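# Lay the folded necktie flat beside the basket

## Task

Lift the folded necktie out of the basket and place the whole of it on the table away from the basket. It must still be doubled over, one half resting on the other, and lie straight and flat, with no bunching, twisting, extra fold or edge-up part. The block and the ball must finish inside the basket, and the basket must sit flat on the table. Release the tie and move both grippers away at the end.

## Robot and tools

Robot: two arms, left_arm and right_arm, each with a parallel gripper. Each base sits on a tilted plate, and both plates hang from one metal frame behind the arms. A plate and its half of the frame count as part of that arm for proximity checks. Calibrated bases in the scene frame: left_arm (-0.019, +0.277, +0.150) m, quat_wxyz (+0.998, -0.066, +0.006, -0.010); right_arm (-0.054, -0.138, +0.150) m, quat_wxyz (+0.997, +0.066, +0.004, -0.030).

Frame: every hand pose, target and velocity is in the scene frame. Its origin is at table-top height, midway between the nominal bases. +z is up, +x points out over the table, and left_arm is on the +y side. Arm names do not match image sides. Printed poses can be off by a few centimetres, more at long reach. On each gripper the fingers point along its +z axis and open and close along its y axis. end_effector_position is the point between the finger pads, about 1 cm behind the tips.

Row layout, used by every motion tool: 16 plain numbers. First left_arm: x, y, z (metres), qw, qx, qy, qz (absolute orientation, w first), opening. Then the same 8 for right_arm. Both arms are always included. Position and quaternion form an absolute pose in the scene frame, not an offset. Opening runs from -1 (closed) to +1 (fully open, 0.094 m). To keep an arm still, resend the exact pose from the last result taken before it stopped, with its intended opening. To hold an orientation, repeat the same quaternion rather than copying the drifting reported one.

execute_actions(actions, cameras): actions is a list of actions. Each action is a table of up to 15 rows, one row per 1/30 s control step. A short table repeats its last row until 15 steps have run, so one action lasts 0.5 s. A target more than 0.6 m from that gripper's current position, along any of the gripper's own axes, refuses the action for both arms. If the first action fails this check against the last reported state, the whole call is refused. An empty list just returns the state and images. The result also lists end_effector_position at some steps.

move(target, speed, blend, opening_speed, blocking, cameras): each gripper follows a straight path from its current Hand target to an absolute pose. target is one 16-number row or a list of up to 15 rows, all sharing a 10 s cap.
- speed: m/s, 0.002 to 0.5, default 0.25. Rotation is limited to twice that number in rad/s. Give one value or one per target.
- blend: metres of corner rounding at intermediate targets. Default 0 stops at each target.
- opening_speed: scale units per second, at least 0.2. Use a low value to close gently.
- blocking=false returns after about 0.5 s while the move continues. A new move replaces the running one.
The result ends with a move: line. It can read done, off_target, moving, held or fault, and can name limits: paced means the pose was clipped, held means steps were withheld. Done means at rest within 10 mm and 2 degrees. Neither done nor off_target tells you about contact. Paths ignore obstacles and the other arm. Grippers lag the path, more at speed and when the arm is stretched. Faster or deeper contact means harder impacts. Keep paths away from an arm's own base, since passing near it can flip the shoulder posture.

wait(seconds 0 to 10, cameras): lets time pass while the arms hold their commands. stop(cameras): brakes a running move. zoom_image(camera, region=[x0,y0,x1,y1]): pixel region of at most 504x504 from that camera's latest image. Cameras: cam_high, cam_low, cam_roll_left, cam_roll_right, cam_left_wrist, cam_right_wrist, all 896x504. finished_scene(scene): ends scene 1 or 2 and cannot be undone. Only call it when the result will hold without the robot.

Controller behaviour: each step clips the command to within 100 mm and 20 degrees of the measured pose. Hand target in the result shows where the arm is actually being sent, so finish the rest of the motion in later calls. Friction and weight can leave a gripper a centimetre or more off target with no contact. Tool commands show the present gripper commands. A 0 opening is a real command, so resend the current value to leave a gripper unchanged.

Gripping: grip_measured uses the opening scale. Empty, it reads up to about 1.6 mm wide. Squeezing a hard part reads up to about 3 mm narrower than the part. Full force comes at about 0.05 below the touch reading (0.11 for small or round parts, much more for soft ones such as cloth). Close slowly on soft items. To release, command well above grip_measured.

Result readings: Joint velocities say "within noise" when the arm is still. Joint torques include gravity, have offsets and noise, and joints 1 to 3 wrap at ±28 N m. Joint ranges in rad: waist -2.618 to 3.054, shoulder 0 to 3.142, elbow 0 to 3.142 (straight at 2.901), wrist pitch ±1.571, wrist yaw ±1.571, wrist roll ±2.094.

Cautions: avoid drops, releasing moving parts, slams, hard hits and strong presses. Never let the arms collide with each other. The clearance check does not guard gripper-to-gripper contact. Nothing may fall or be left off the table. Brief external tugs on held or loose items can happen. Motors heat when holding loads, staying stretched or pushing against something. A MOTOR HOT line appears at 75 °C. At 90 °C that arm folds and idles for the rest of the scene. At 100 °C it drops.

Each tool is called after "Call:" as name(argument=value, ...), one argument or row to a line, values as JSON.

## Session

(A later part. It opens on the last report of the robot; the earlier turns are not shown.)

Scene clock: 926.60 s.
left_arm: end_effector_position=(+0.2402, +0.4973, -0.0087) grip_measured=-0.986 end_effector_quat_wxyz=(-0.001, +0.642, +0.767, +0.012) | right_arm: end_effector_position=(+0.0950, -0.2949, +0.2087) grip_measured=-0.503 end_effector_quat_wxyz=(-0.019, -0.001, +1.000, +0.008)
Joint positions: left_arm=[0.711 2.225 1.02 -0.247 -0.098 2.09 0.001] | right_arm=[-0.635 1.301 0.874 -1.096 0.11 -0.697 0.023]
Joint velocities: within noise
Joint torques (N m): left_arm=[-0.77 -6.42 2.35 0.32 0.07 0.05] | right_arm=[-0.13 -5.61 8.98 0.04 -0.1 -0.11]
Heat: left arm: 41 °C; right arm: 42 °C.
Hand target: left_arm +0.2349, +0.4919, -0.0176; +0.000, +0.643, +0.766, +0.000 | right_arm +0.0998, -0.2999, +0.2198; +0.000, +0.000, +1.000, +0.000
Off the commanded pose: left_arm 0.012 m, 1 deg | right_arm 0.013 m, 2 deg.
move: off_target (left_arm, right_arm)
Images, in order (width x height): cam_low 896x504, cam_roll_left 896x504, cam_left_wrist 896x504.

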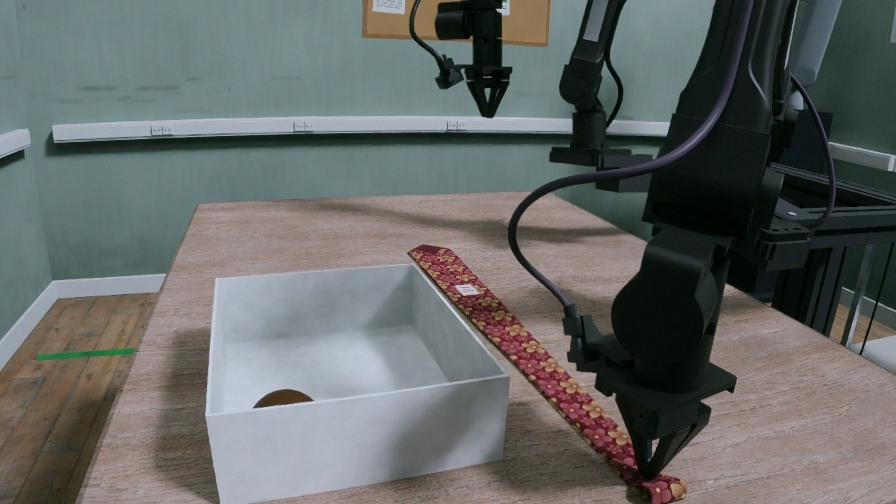

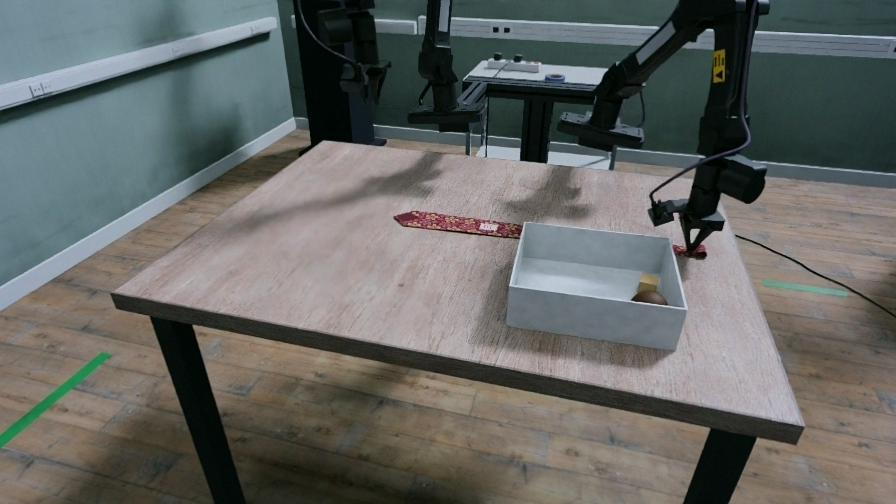

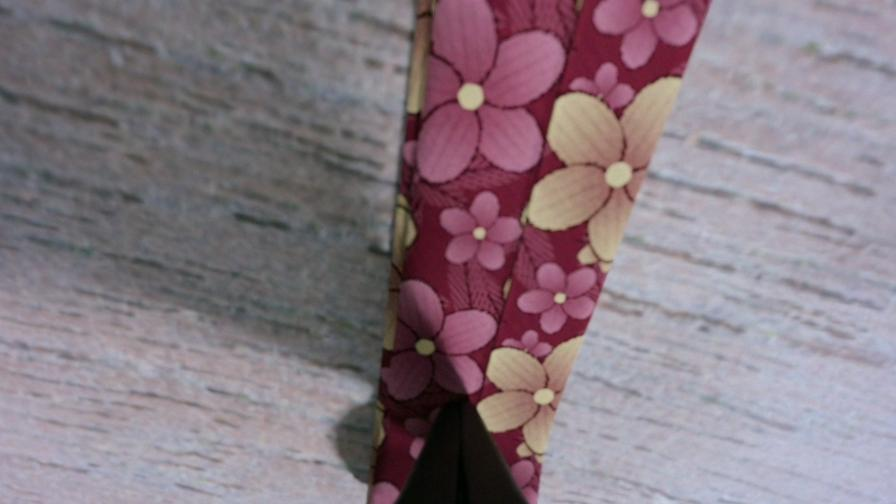

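Call:
move(
  target=[
    [0.235,0.492,0.025,0.0,0.6428,0.766,0.0,-1,0.10,-0.30,0.22,0,0,1,0,-0.5],
    [0.233,0.506,0.025,0.0,0.6428,0.766,0.0,-1,0.10,-0.30,0.22,0,0,1,0,-0.5],
    [0.233,0.506,-0.018,0.0,0.6428,0.766,0.0,-1,0.10,-0.30,0.22,0,0,1,0,-0.5],
    [0.233,0.506,-0.018,0.0,0.6428,0.766,0.0,-0.3,0.10,-0.30,0.22,0,0,1,0,-0.5],
    [0.233,0.48,0.13,0.0,0.6428,0.766,0.0,-0.3,0.10,-0.30,0.22,0,0,1,0,-0.5],
  ],
  speed=0.06,
  cameras=["cam_low","cam_roll_left","cam_left_wrist"],
)

Call:
zoom_image(
  camera="cam_low",
  region=[540, 390, 720, 504],
)

Call:
zoom_image(
  camera="cam_roll_left",
  region=[640, 210, 740, 290],
)

Call:
zoom_image(
  camera="cam_left_wrist",
  region=[320, 0, 580, 340],
)

Scene clock: 947.30 s.
left_arm: end_effector_position=(+0.2259, +0.4766, +0.1156) grip_measured=-0.302 end_effector_quat_wxyz=(-0.004, +0.643, +0.766, -0.015) | right_arm: end_effector_position=(+0.0950, -0.2949, +0.2087) grip_measured=-0.503 end_effector_quat_wxyz=(-0.019, -0.001, +1.000, +0.008)
Joint positions: left_arm=[0.654 1.831 1.043 -0.726 -0.099 2.03 0.033] | right_arm=[-0.635 1.301 0.874 -1.096 0.11 -0.697 0.023]
Joint velocities: within noise
Joint torques (N m): left_arm=[-1.69 -9.47 5.89 -0.14 0 0.01] | right_arm=[-0.16 -5.59 8.98 0.04 -0.09 -0.11]
Heat: left arm: 44 °C; right arm: 42 °C.
Hand target: left_arm +0.2329, +0.4799, +0.1297; +0.000, +0.643, +0.766, +0.000 | right_arm +0.0998, -0.2999, +0.2198; +0.000, +0.000, +1.000, +0.000
Off the commanded pose: left_arm 0.016 m, 2 deg | right_arm 0.013 m, 2 deg.
move: off_target (left_arm, right_arm)
Images, in order (width x height): cam_low 896x504, cam_roll_left 896x504, cam_left_wrist 896x504.

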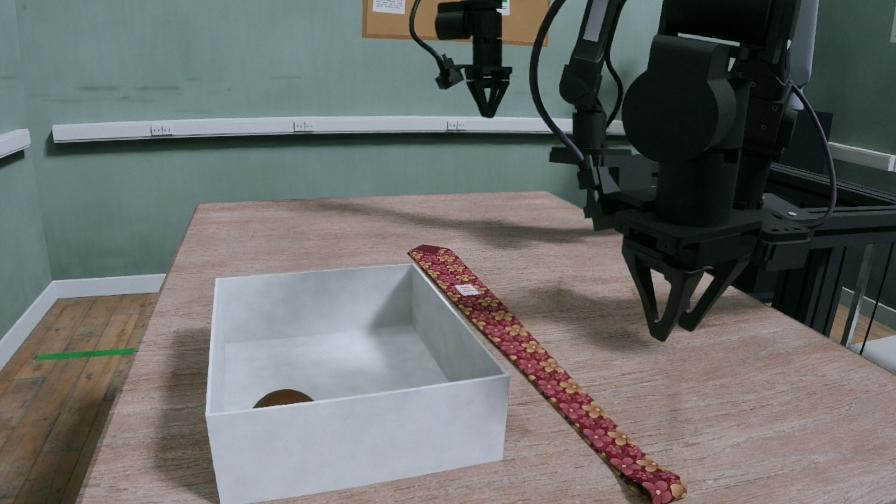

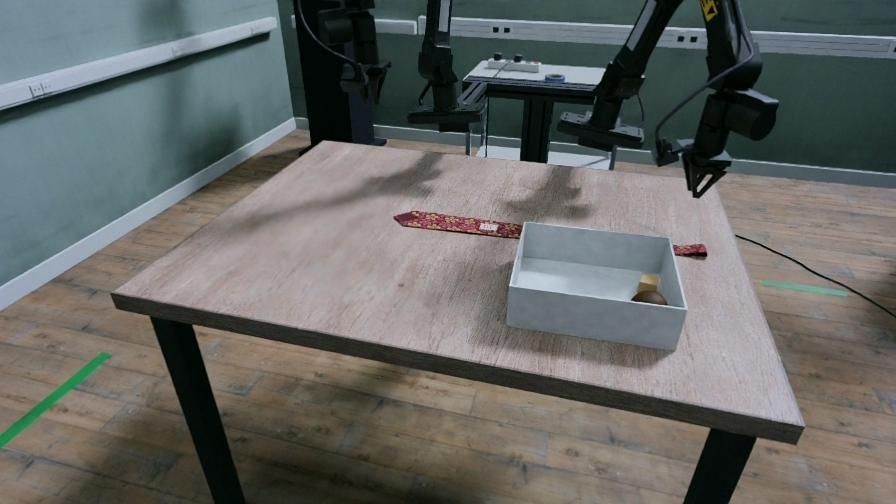

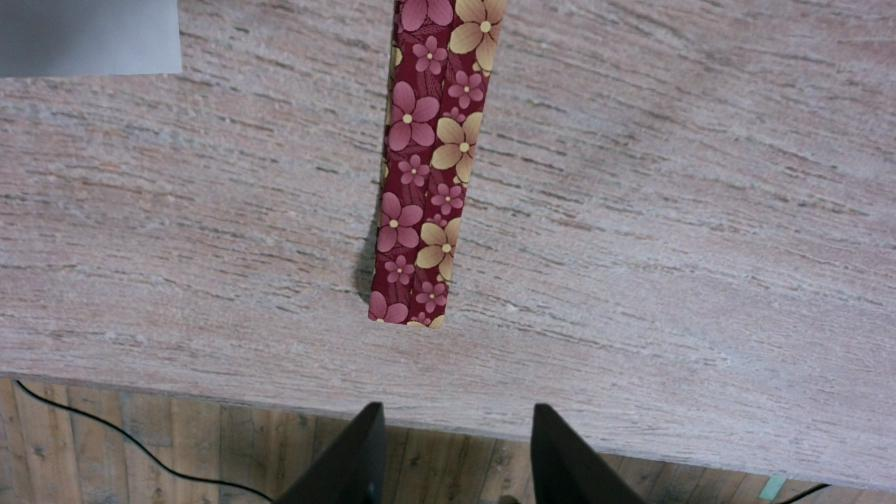

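Scaled by 2.800 from the camera's 896x504 image, which has a finer 1280x720 frame.

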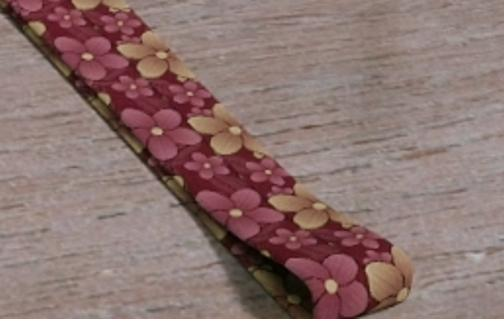

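Scaled by 5.040 from the camera's 896x504 image, which has a finer 1280x720 frame.

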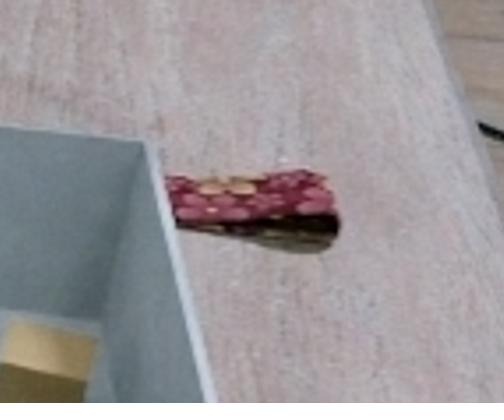

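Scaled by 1.482 from the camera's 896x504 image, which has a finer 1280x720 frame.

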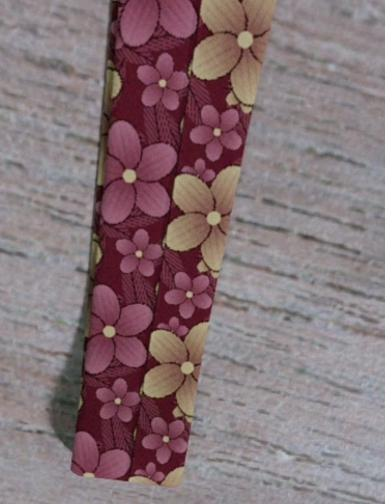

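Call:
move(
  target=[
    [0.246,0.500,0.03,0.0,0.6428,0.766,0.0,-1,0.10,-0.30,0.22,0,0,1,0,-0.5],
    [0.246,0.500,-0.020,0.0,0.6428,0.766,0.0,-1,0.10,-0.30,0.22,0,0,1,0,-0.5],
    [0.246,0.500,0.03,0.0,0.6428,0.766,0.0,-1,0.10,-0.30,0.22,0,0,1,0,-0.5],
    [0.233,0.48,0.13,0.0,0.6428,0.766,0.0,-0.3,0.10,-0.30,0.22,0,0,1,0,-0.5],
  ],
  speed=0.08,
  cameras=["cam_high","cam_low","cam_roll_left","cam_left_wrist"],
)

Call:
zoom_image(
  camera="cam_low",
  region=[540, 390, 720, 504],
)

Call:
zoom_image(
  camera="cam_roll_left",
  region=[640, 210, 740, 290],
)

Call:
zoom_image(
  camera="cam_left_wrist",
  region=[320, 0, 580, 340],
)

Scene clock: 966.73 s.
left_arm: end_effector_position=(+0.2325, +0.4822, +0.1200) grip_measured=-0.302 end_effector_quat_wxyz=(-0.002, +0.641, +0.767, -0.005) | right_arm: end_effector_position=(+0.0950, -0.2949, +0.2087) grip_measured=-0.503 end_effector_quat_wxyz=(-0.019, -0.001, +1.000, +0.008)
Joint positions: left_arm=[0.654 1.831 1.065 -0.726 -0.099 2.03 0.033] | right_arm=[-0.635 1.301 0.874 -1.096 0.11 -0.697 0.023]
Joint velocities: within noise
Joint torques (N m): left_arm=[-1.31 -9.69 4.3 -0.08 -0.02 -0.04] | right_arm=[-0.17 -5.64 8.96 0.04 -0.12 -0.11]
Heat: left arm: 44 °C; right arm: 42 °C.
Hand target: left_arm +0.2330, +0.4801, +0.1296; +0.000, +0.643, +0.766, +0.000 | right_arm +0.0998, -0.2999, +0.2198; +0.000, +0.000, +1.000, +0.000
Off the commanded pose: left_arm 0.010 m, 1 deg | right_arm 0.013 m, 2 deg.
move: off_target (right_arm)
Images, in order (width x height): cam_high 896x504, cam_low 896x504, cam_roll_left 896x504, cam_left_wrist 896x504.

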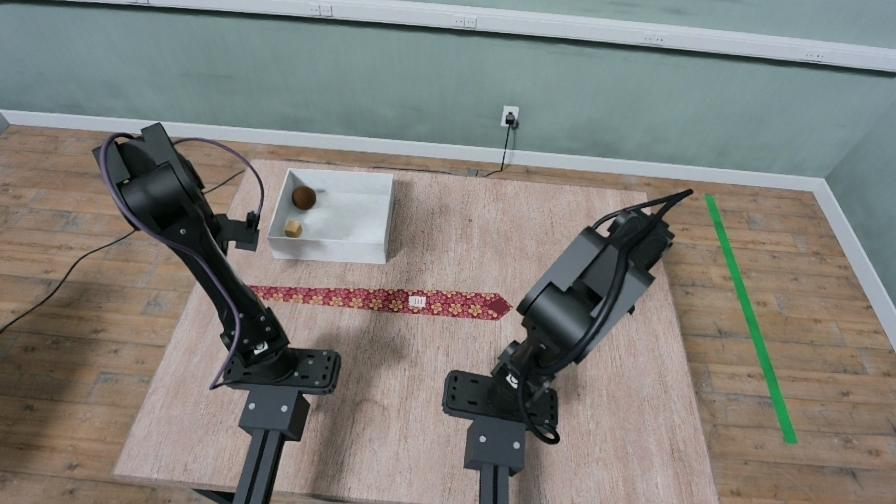

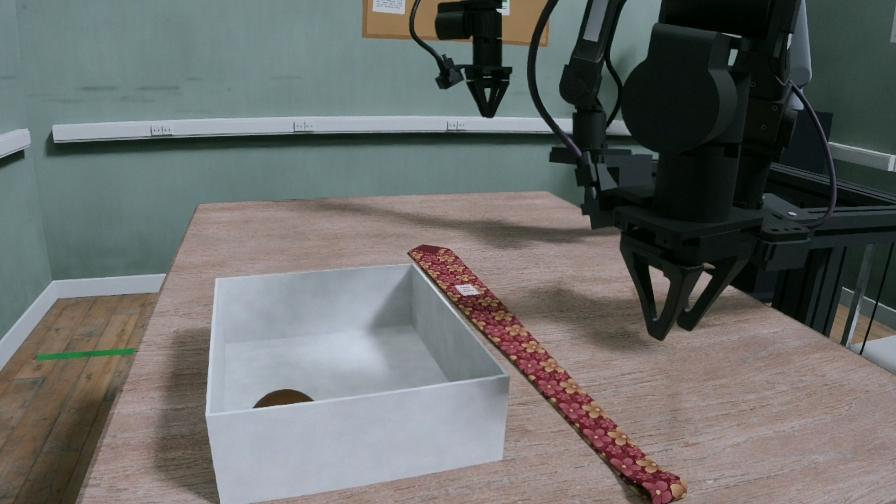

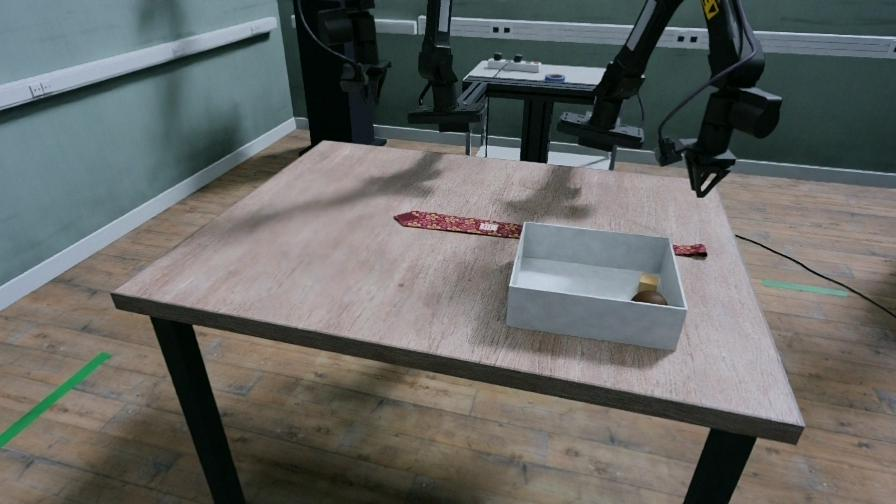

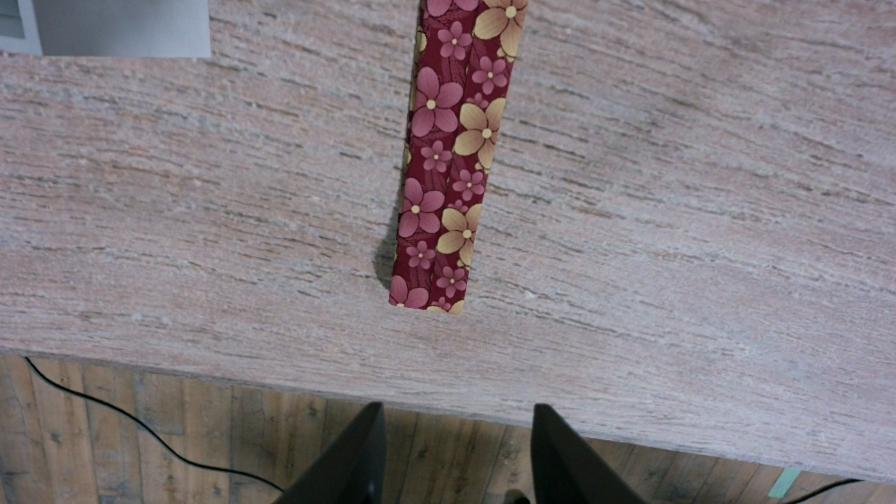

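Scaled by 2.800 from the camera's 896x504 image, which has a finer 1280x720 frame.

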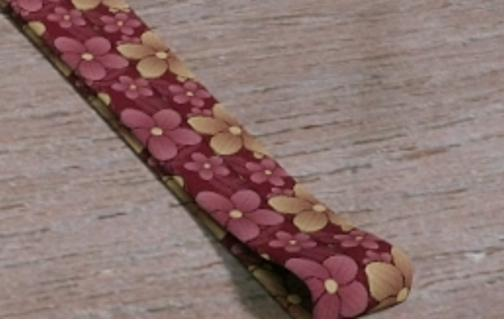

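Scaled by 5.040 from the camera's 896x504 image, which has a finer 1280x720 frame.

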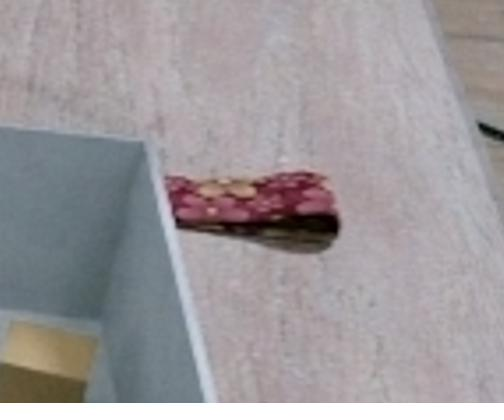

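Scaled by 1.482 from the camera's 896x504 image, which has a finer 1280x720 frame.

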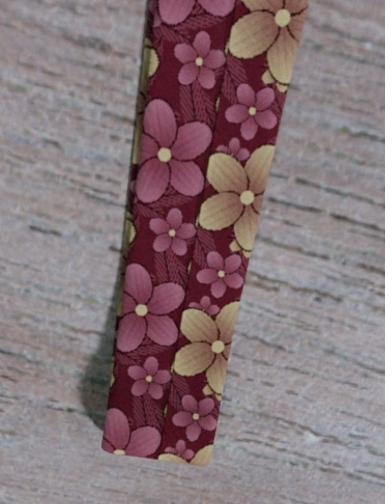

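Call:
move(
  target=[
    [0.24,0.512,0.03,0.0,0.6428,0.766,0.0,-1,0.10,-0.30,0.22,0,0,1,0,-0.5],
    [0.24,0.512,-0.020,0.0,0.6428,0.766,0.0,-1,0.10,-0.30,0.22,0,0,1,0,-0.5],
  ],
  speed=0.08,
  cameras=["cam_low","cam_roll_left","cam_left_wrist"],
)

Call:
zoom_image(
  camera="cam_low",
  region=[540, 390, 720, 504],
)

Call:
zoom_image(
  camera="cam_roll_left",
  region=[640, 210, 740, 290],
)

Scene clock: 980.83 s.
left_arm: end_effector_position=(+0.2400, +0.5089, -0.0104) grip_measured=-0.986 end_effector_quat_wxyz=(-0.005, +0.634, +0.774, +0.000) | right_arm: end_effector_position=(+0.0950, -0.2949, +0.2087) grip_measured=-0.503 end_effector_quat_wxyz=(-0.019, -0.001, +1.000, +0.008)
Joint positions: left_arm=[0.736 2.255 1.086 -0.306 -0.099 2.092 0.001] | right_arm=[-0.635 1.301 0.874 -1.096 0.11 -0.697 0.023]
Joint velocities: within noise
Joint torques (N m): left_arm=[-0.24 -6.56 4.04 0.4 -0.04 0.04] | right_arm=[-0.27 -5.55 8.9 0.02 -0.09 -0.1]
Heat: left arm: 44 °C; right arm: 42 °C.
Hand target: left_arm +0.2401, +0.5116, -0.0196; -0.007, +0.633, +0.774, +0.000 | right_arm +0.0998, -0.2999, +0.2198; +0.000, +0.000, +1.000, +0.000
Off the commanded pose: left_arm 0.010 m, 1 deg | right_arm 0.013 m, 2 deg.
joint sent to its limit (left arm) — joint 6 (wrist roll), upper limit. The joint targets still meet the commanded pose.
move: off_target (right_arm)
Images, in order (width x height): cam_low 896x504, cam_roll_left 896x504, cam_left_wrist 896x504.

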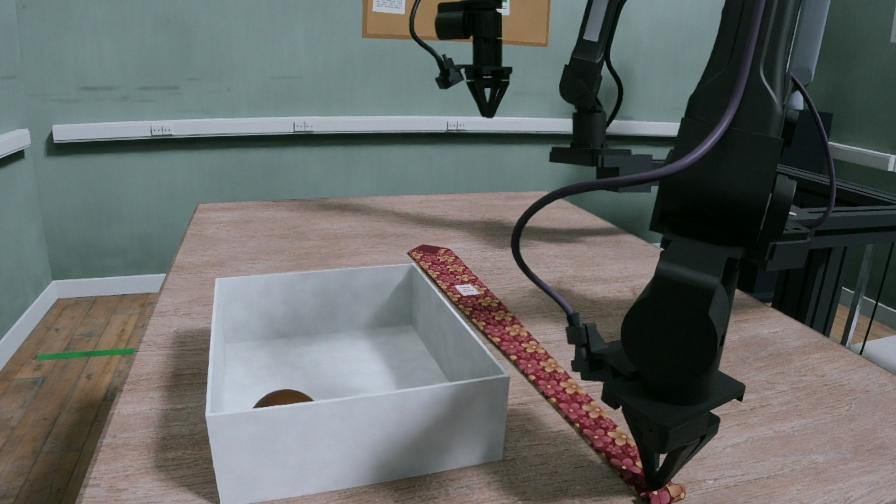

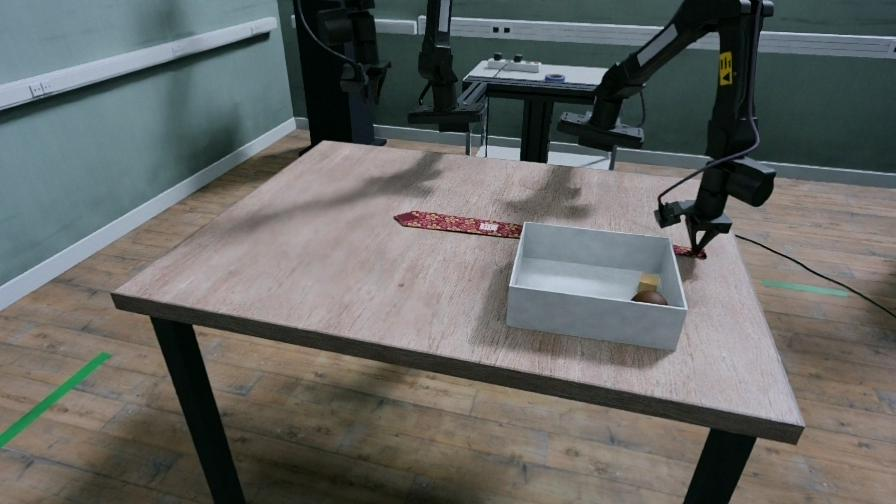

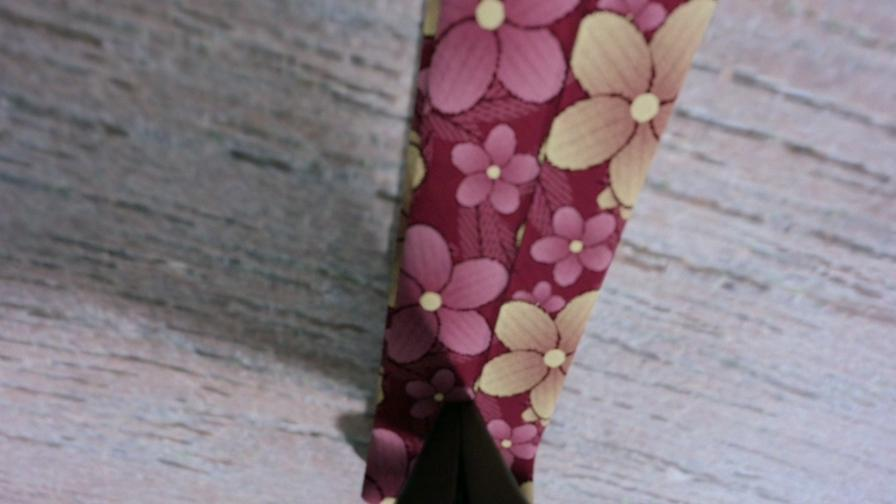

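Scaled by 2.800 from the camera's 896x504 image, which has a finer 1280x720 frame.

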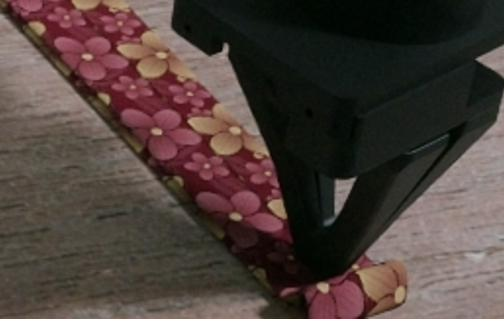

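Scaled by 5.040 from the camera's 896x504 image, which has a finer 1280x720 frame.

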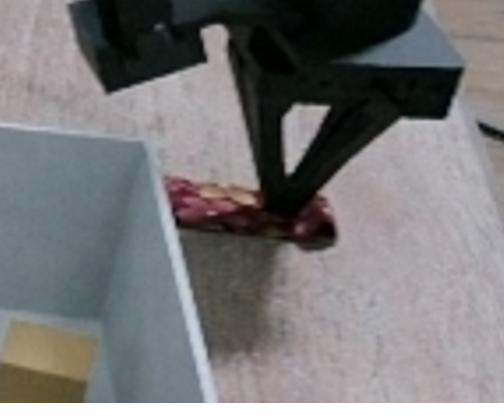

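Call:
move(
  target=[
    [0.238,0.522,0.03,0.0,0.6088,0.7934,0.0,-1,0.10,-0.30,0.22,0,0,1,0,-0.5],
    [0.238,0.523,-0.020,0.0,0.6088,0.7934,0.0,-1,0.10,-0.30,0.22,0,0,1,0,-0.5],
    [0.238,0.522,0.03,0.0,0.6088,0.7934,0.0,-1,0.10,-0.30,0.22,0,0,1,0,-0.5],
    [0.233,0.48,0.13,0.0,0.6428,0.766,0.0,-0.3,0.10,-0.30,0.22,0,0,1,0,-0.5],
  ],
  speed=0.08,
  cameras=["cam_low","cam_roll_left","cam_left_wrist"],
)

Call:
zoom_image(
  camera="cam_low",
  region=[540, 390, 720, 504],
)

Call:
zoom_image(
  camera="cam_roll_left",
  region=[640, 210, 740, 290],
)

Scene clock: 999.17 s.
left_arm: end_effector_position=(+0.2365, +0.4840, +0.1220) grip_measured=-0.302 end_effector_quat_wxyz=(+0.001, +0.642, +0.767, +0.000) | right_arm: end_effector_position=(+0.0950, -0.2949, +0.2087) grip_measured=-0.503 end_effector_quat_wxyz=(-0.019, -0.001, +1.000, +0.008)
Joint positions: left_arm=[0.653 1.832 1.076 -0.726 -0.095 2.03 0.033] | right_arm=[-0.635 1.301 0.874 -1.096 0.11 -0.697 0.023]
Joint velocities: within noise
Joint torques (N m): left_arm=[-1.37 -9.87 3.56 -0.07 -0.05 -0.07] | right_arm=[-0.24 -5.59 8.88 0.03 -0.11 -0.09]
Heat: left arm: 45 °C; right arm: 42 °C.
Hand target: left_arm +0.2331, +0.4802, +0.1296; +0.000, +0.643, +0.766, +0.000 | right_arm +0.0998, -0.2999, +0.2198; +0.000, +0.000, +1.000, +0.000
Off the commanded pose: left_arm 0.010 m, 0 deg | right_arm 0.013 m, 2 deg.
move: off_target (right_arm)
Images, in order (width x height): cam_low 896x504, cam_roll_left 896x504, cam_left_wrist 896x504.

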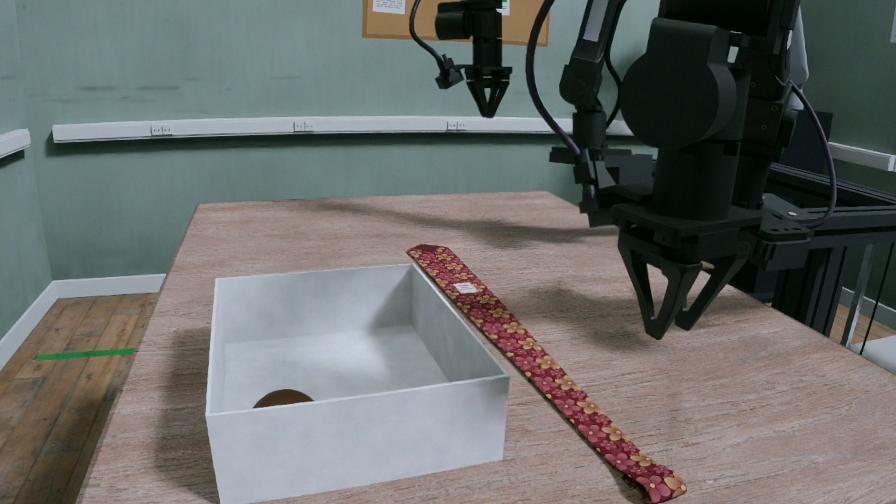

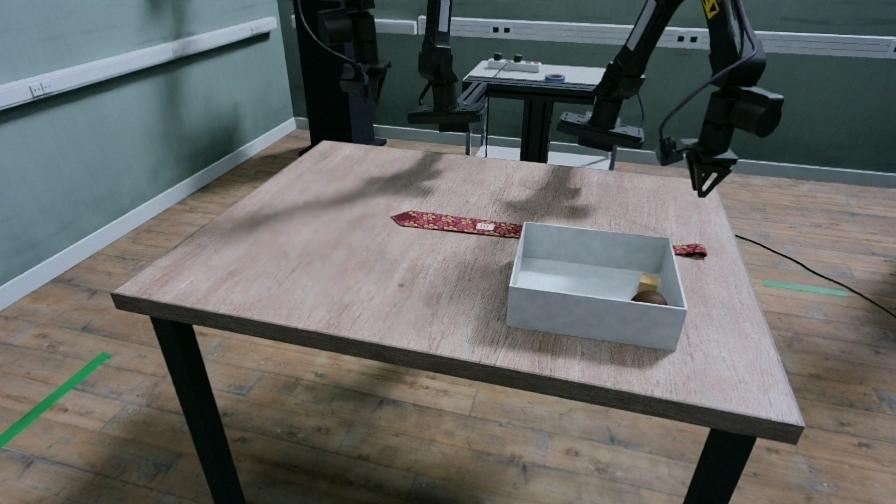

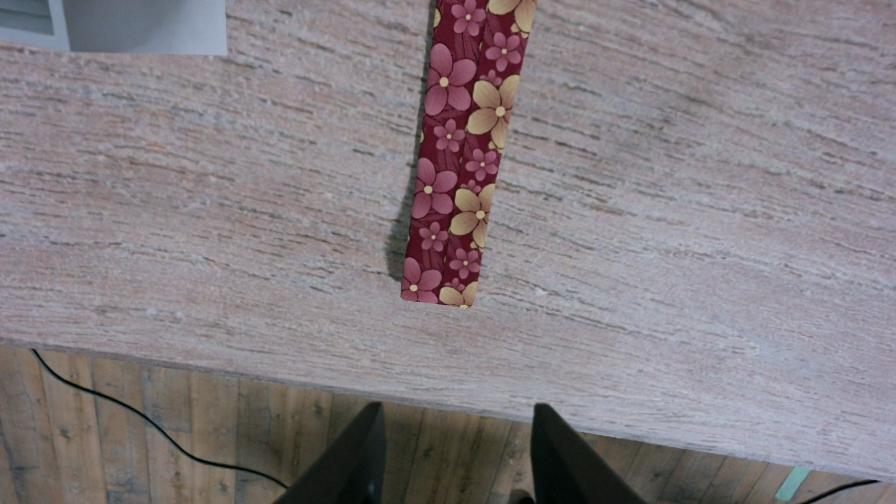

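Scaled by 2.800 from the camera's 896x504 image, which has a finer 1280x720 frame.

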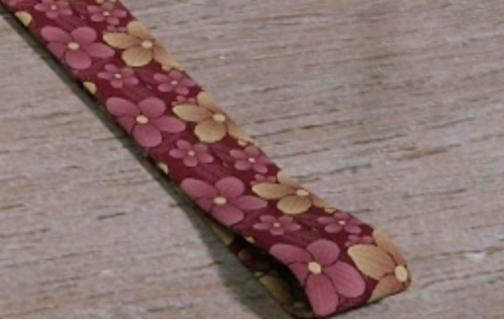

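Scaled by 5.040 from the camera's 896x504 image, which has a finer 1280x720 frame.

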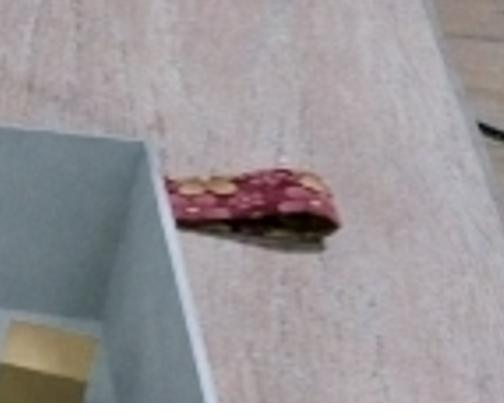

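Call:
move(
  target=[0.10,0.45,0.25,0.0,0.0,1,0.0,0.5,0.19,-0.14,0.25,0.2164,0,0.9763,0,0.5],
  speed=0.2,
)

Call:
zoom_image(
  camera="cam_right_wrist",
  region=[200, 50, 700, 450],
)

Call:
zoom_image(
  camera="cam_high",
  region=[230, 150, 540, 340],
)

Call:
zoom_image(
  camera="cam_roll_right",
  region=[320, 150, 620, 290],
)

Call:
zoom_image(
  camera="cam_low",
  region=[390, 220, 720, 504],
)

Scene clock: 1014.53 s.
left_arm: end_effector_position=(+0.1003, +0.4519, +0.2441) grip_measured=+0.498 end_effector_quat_wxyz=(-0.009, +0.006, +1.000, +0.000) | right_arm: end_effector_position=(+0.1868, -0.1414, +0.2490) grip_measured=+0.497 end_effector_quat_wxyz=(+0.206, -0.002, +0.978, +0.001)
Joint positions: left_arm=[0.879 1.195 0.955 -1.235 -0.089 0.873 0.07] | right_arm=[0.232 1.066 0.729 -0.836 0.186 0.102 0.07]
Joint velocities: within noise
Joint torques (N m): left_arm=[0.23 -4.57 5.55 -0.04 0.11 -0.09] | right_arm=[1.47 -1.72 6.74 1.14 0.12 0.11]
Heat: left arm: 47 °C; right arm: 41 °C.
Hand target: left_arm +0.1000, +0.4500, +0.2498; +0.000, +0.000, +1.000, +0.000 | right_arm +0.1899, -0.1400, +0.2500; +0.216, +0.000, +0.976, +0.000
Off the commanded pose: left_arm 0.006 m, 1 deg | right_arm 0.004 m, 1 deg.
move: done

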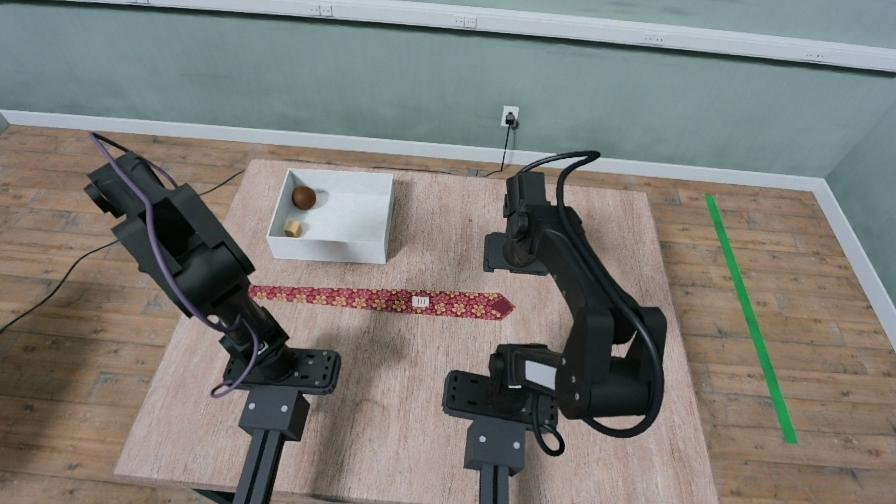

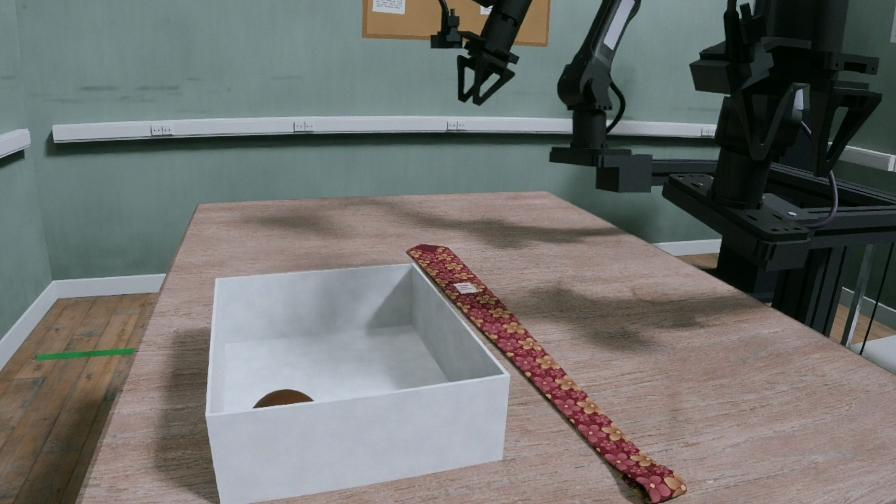

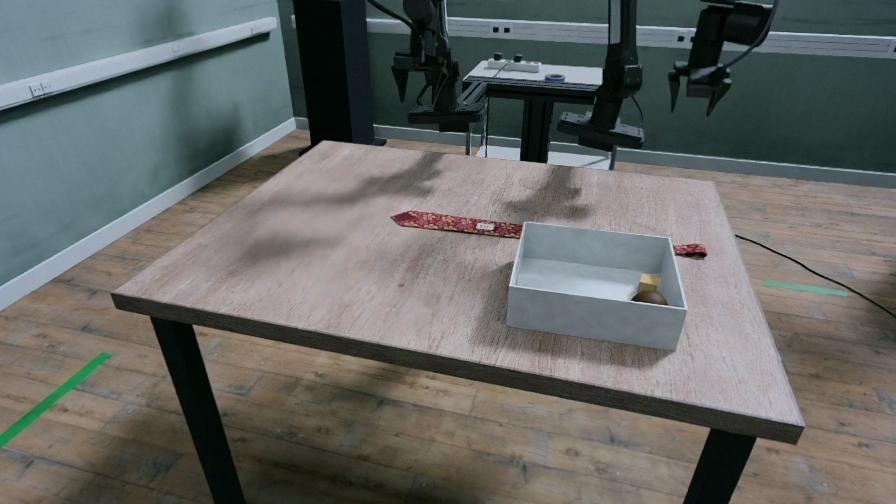

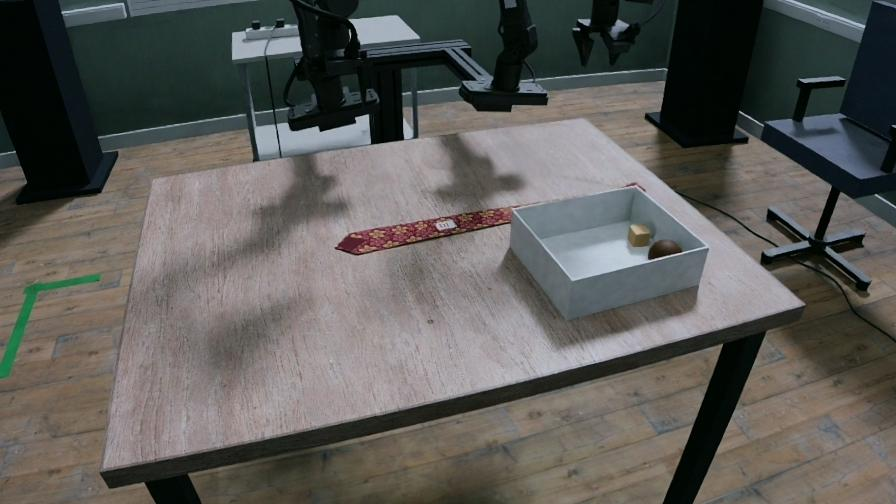

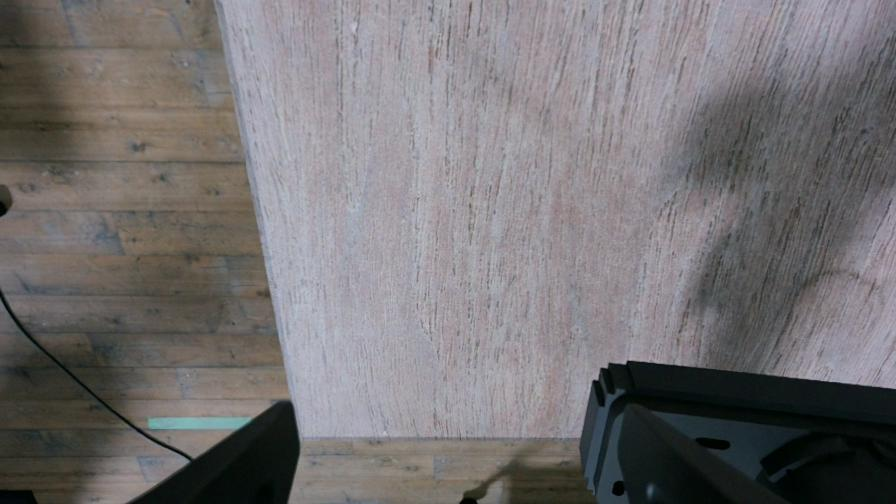

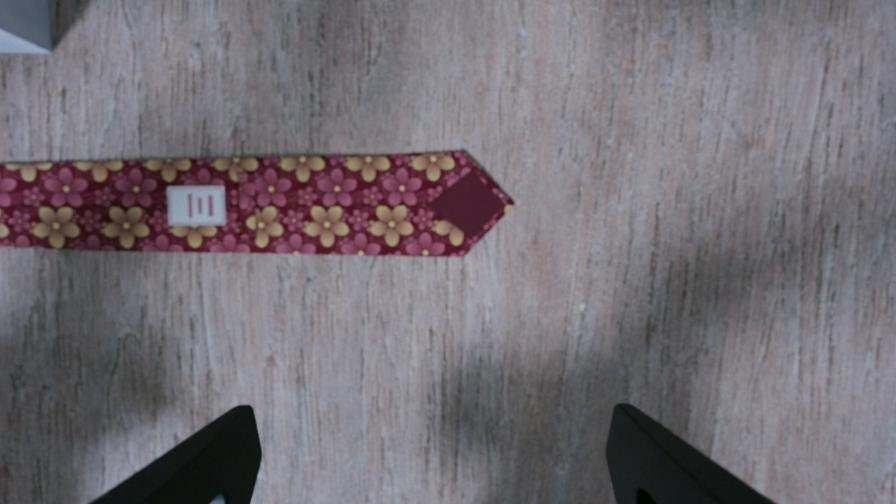

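Scaled by 1.008 from the camera's 896x504 image, which has a finer 1280x720 frame.

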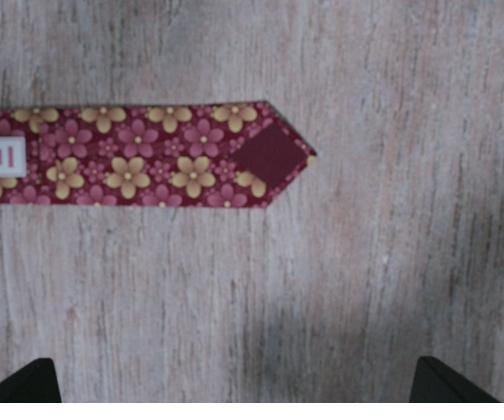

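Scaled by 1.626 from the camera's 896x504 image, which has a finer 1280x720 frame.

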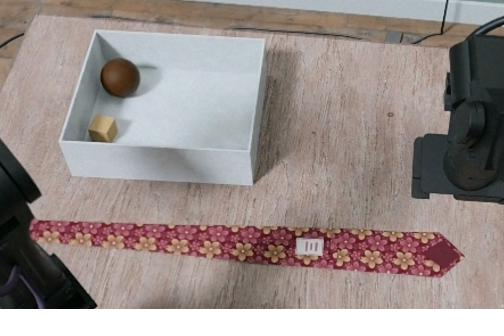

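Scaled by 1.680 from the camera's 896x504 image, which has a finer 1280x720 frame.

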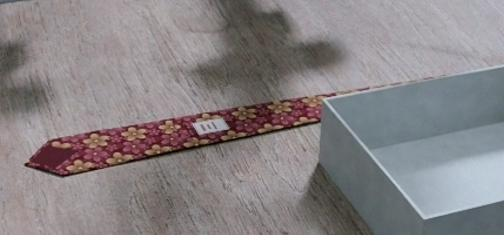

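Scaled by 1.527 from the camera's 896x504 image, which has a finer 1280x720 frame.

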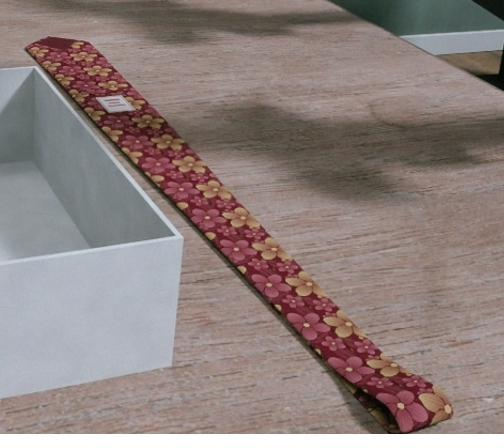

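Call:
move(
  target=[0.10,0.45,0.25,0.0,0.0,1,0.0,0.5,0.05,-0.38,0.25,0,0,1,0,0.5],
  speed=0.25,
  cameras=["cam_high"],
)

Call:
finished_scene(
  scene=2,
)

Scene clock: 1023.80 s.
left_arm: end_effector_position=(+0.1003, +0.4517, +0.2441) grip_measured=+0.498 end_effector_quat_wxyz=(-0.009, +0.006, +1.000, -0.001) | right_arm: end_effector_position=(+0.0494, -0.3751, +0.2441) grip_measured=+0.497 end_effector_quat_wxyz=(-0.003, +0.002, +1.000, +0.003)
Joint positions: left_arm=[0.879 1.195 0.955 -1.236 -0.088 0.872 0.07] | right_arm=[-1.041 1.365 1.101 -1.197 0.058 -1.1 0.07]
Joint velocities: within noise
Joint torques (N m): left_arm=[0.28 -4.67 5.67 -0.03 0.15 -0.07] | right_arm=[-0.16 -4.21 9.24 0.08 -0.02 -0.1]
Heat: left arm: 44 °C; right arm: 39 °C.
Hand target: left_arm +0.1000, +0.4500, +0.2498; +0.000, +0.000, +1.000, +0.000 | right_arm +0.0500, -0.3800, +0.2499; +0.000, +0.000, +1.000, +0.000
Off the commanded pose: left_arm 0.006 m, 1 deg | right_arm 0.008 m, 1 deg.
move: done
Images, in order (width x height): cam_high 896x504.

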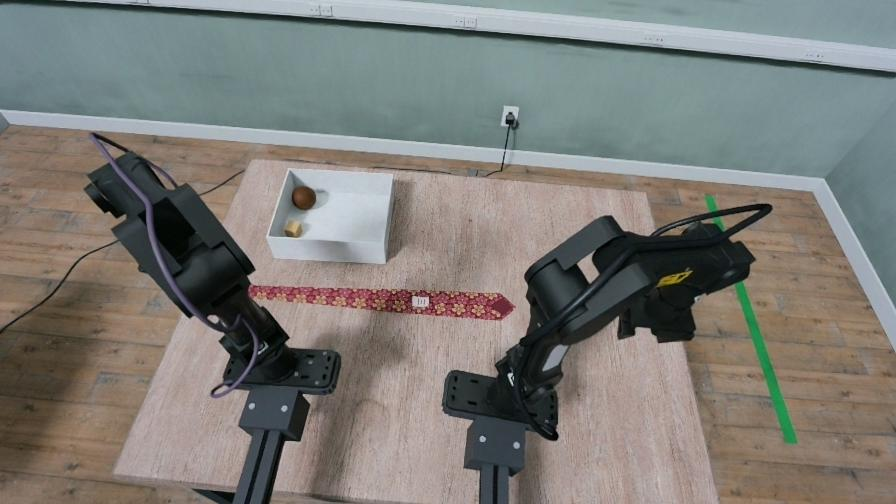

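The scene is finished: the task was done.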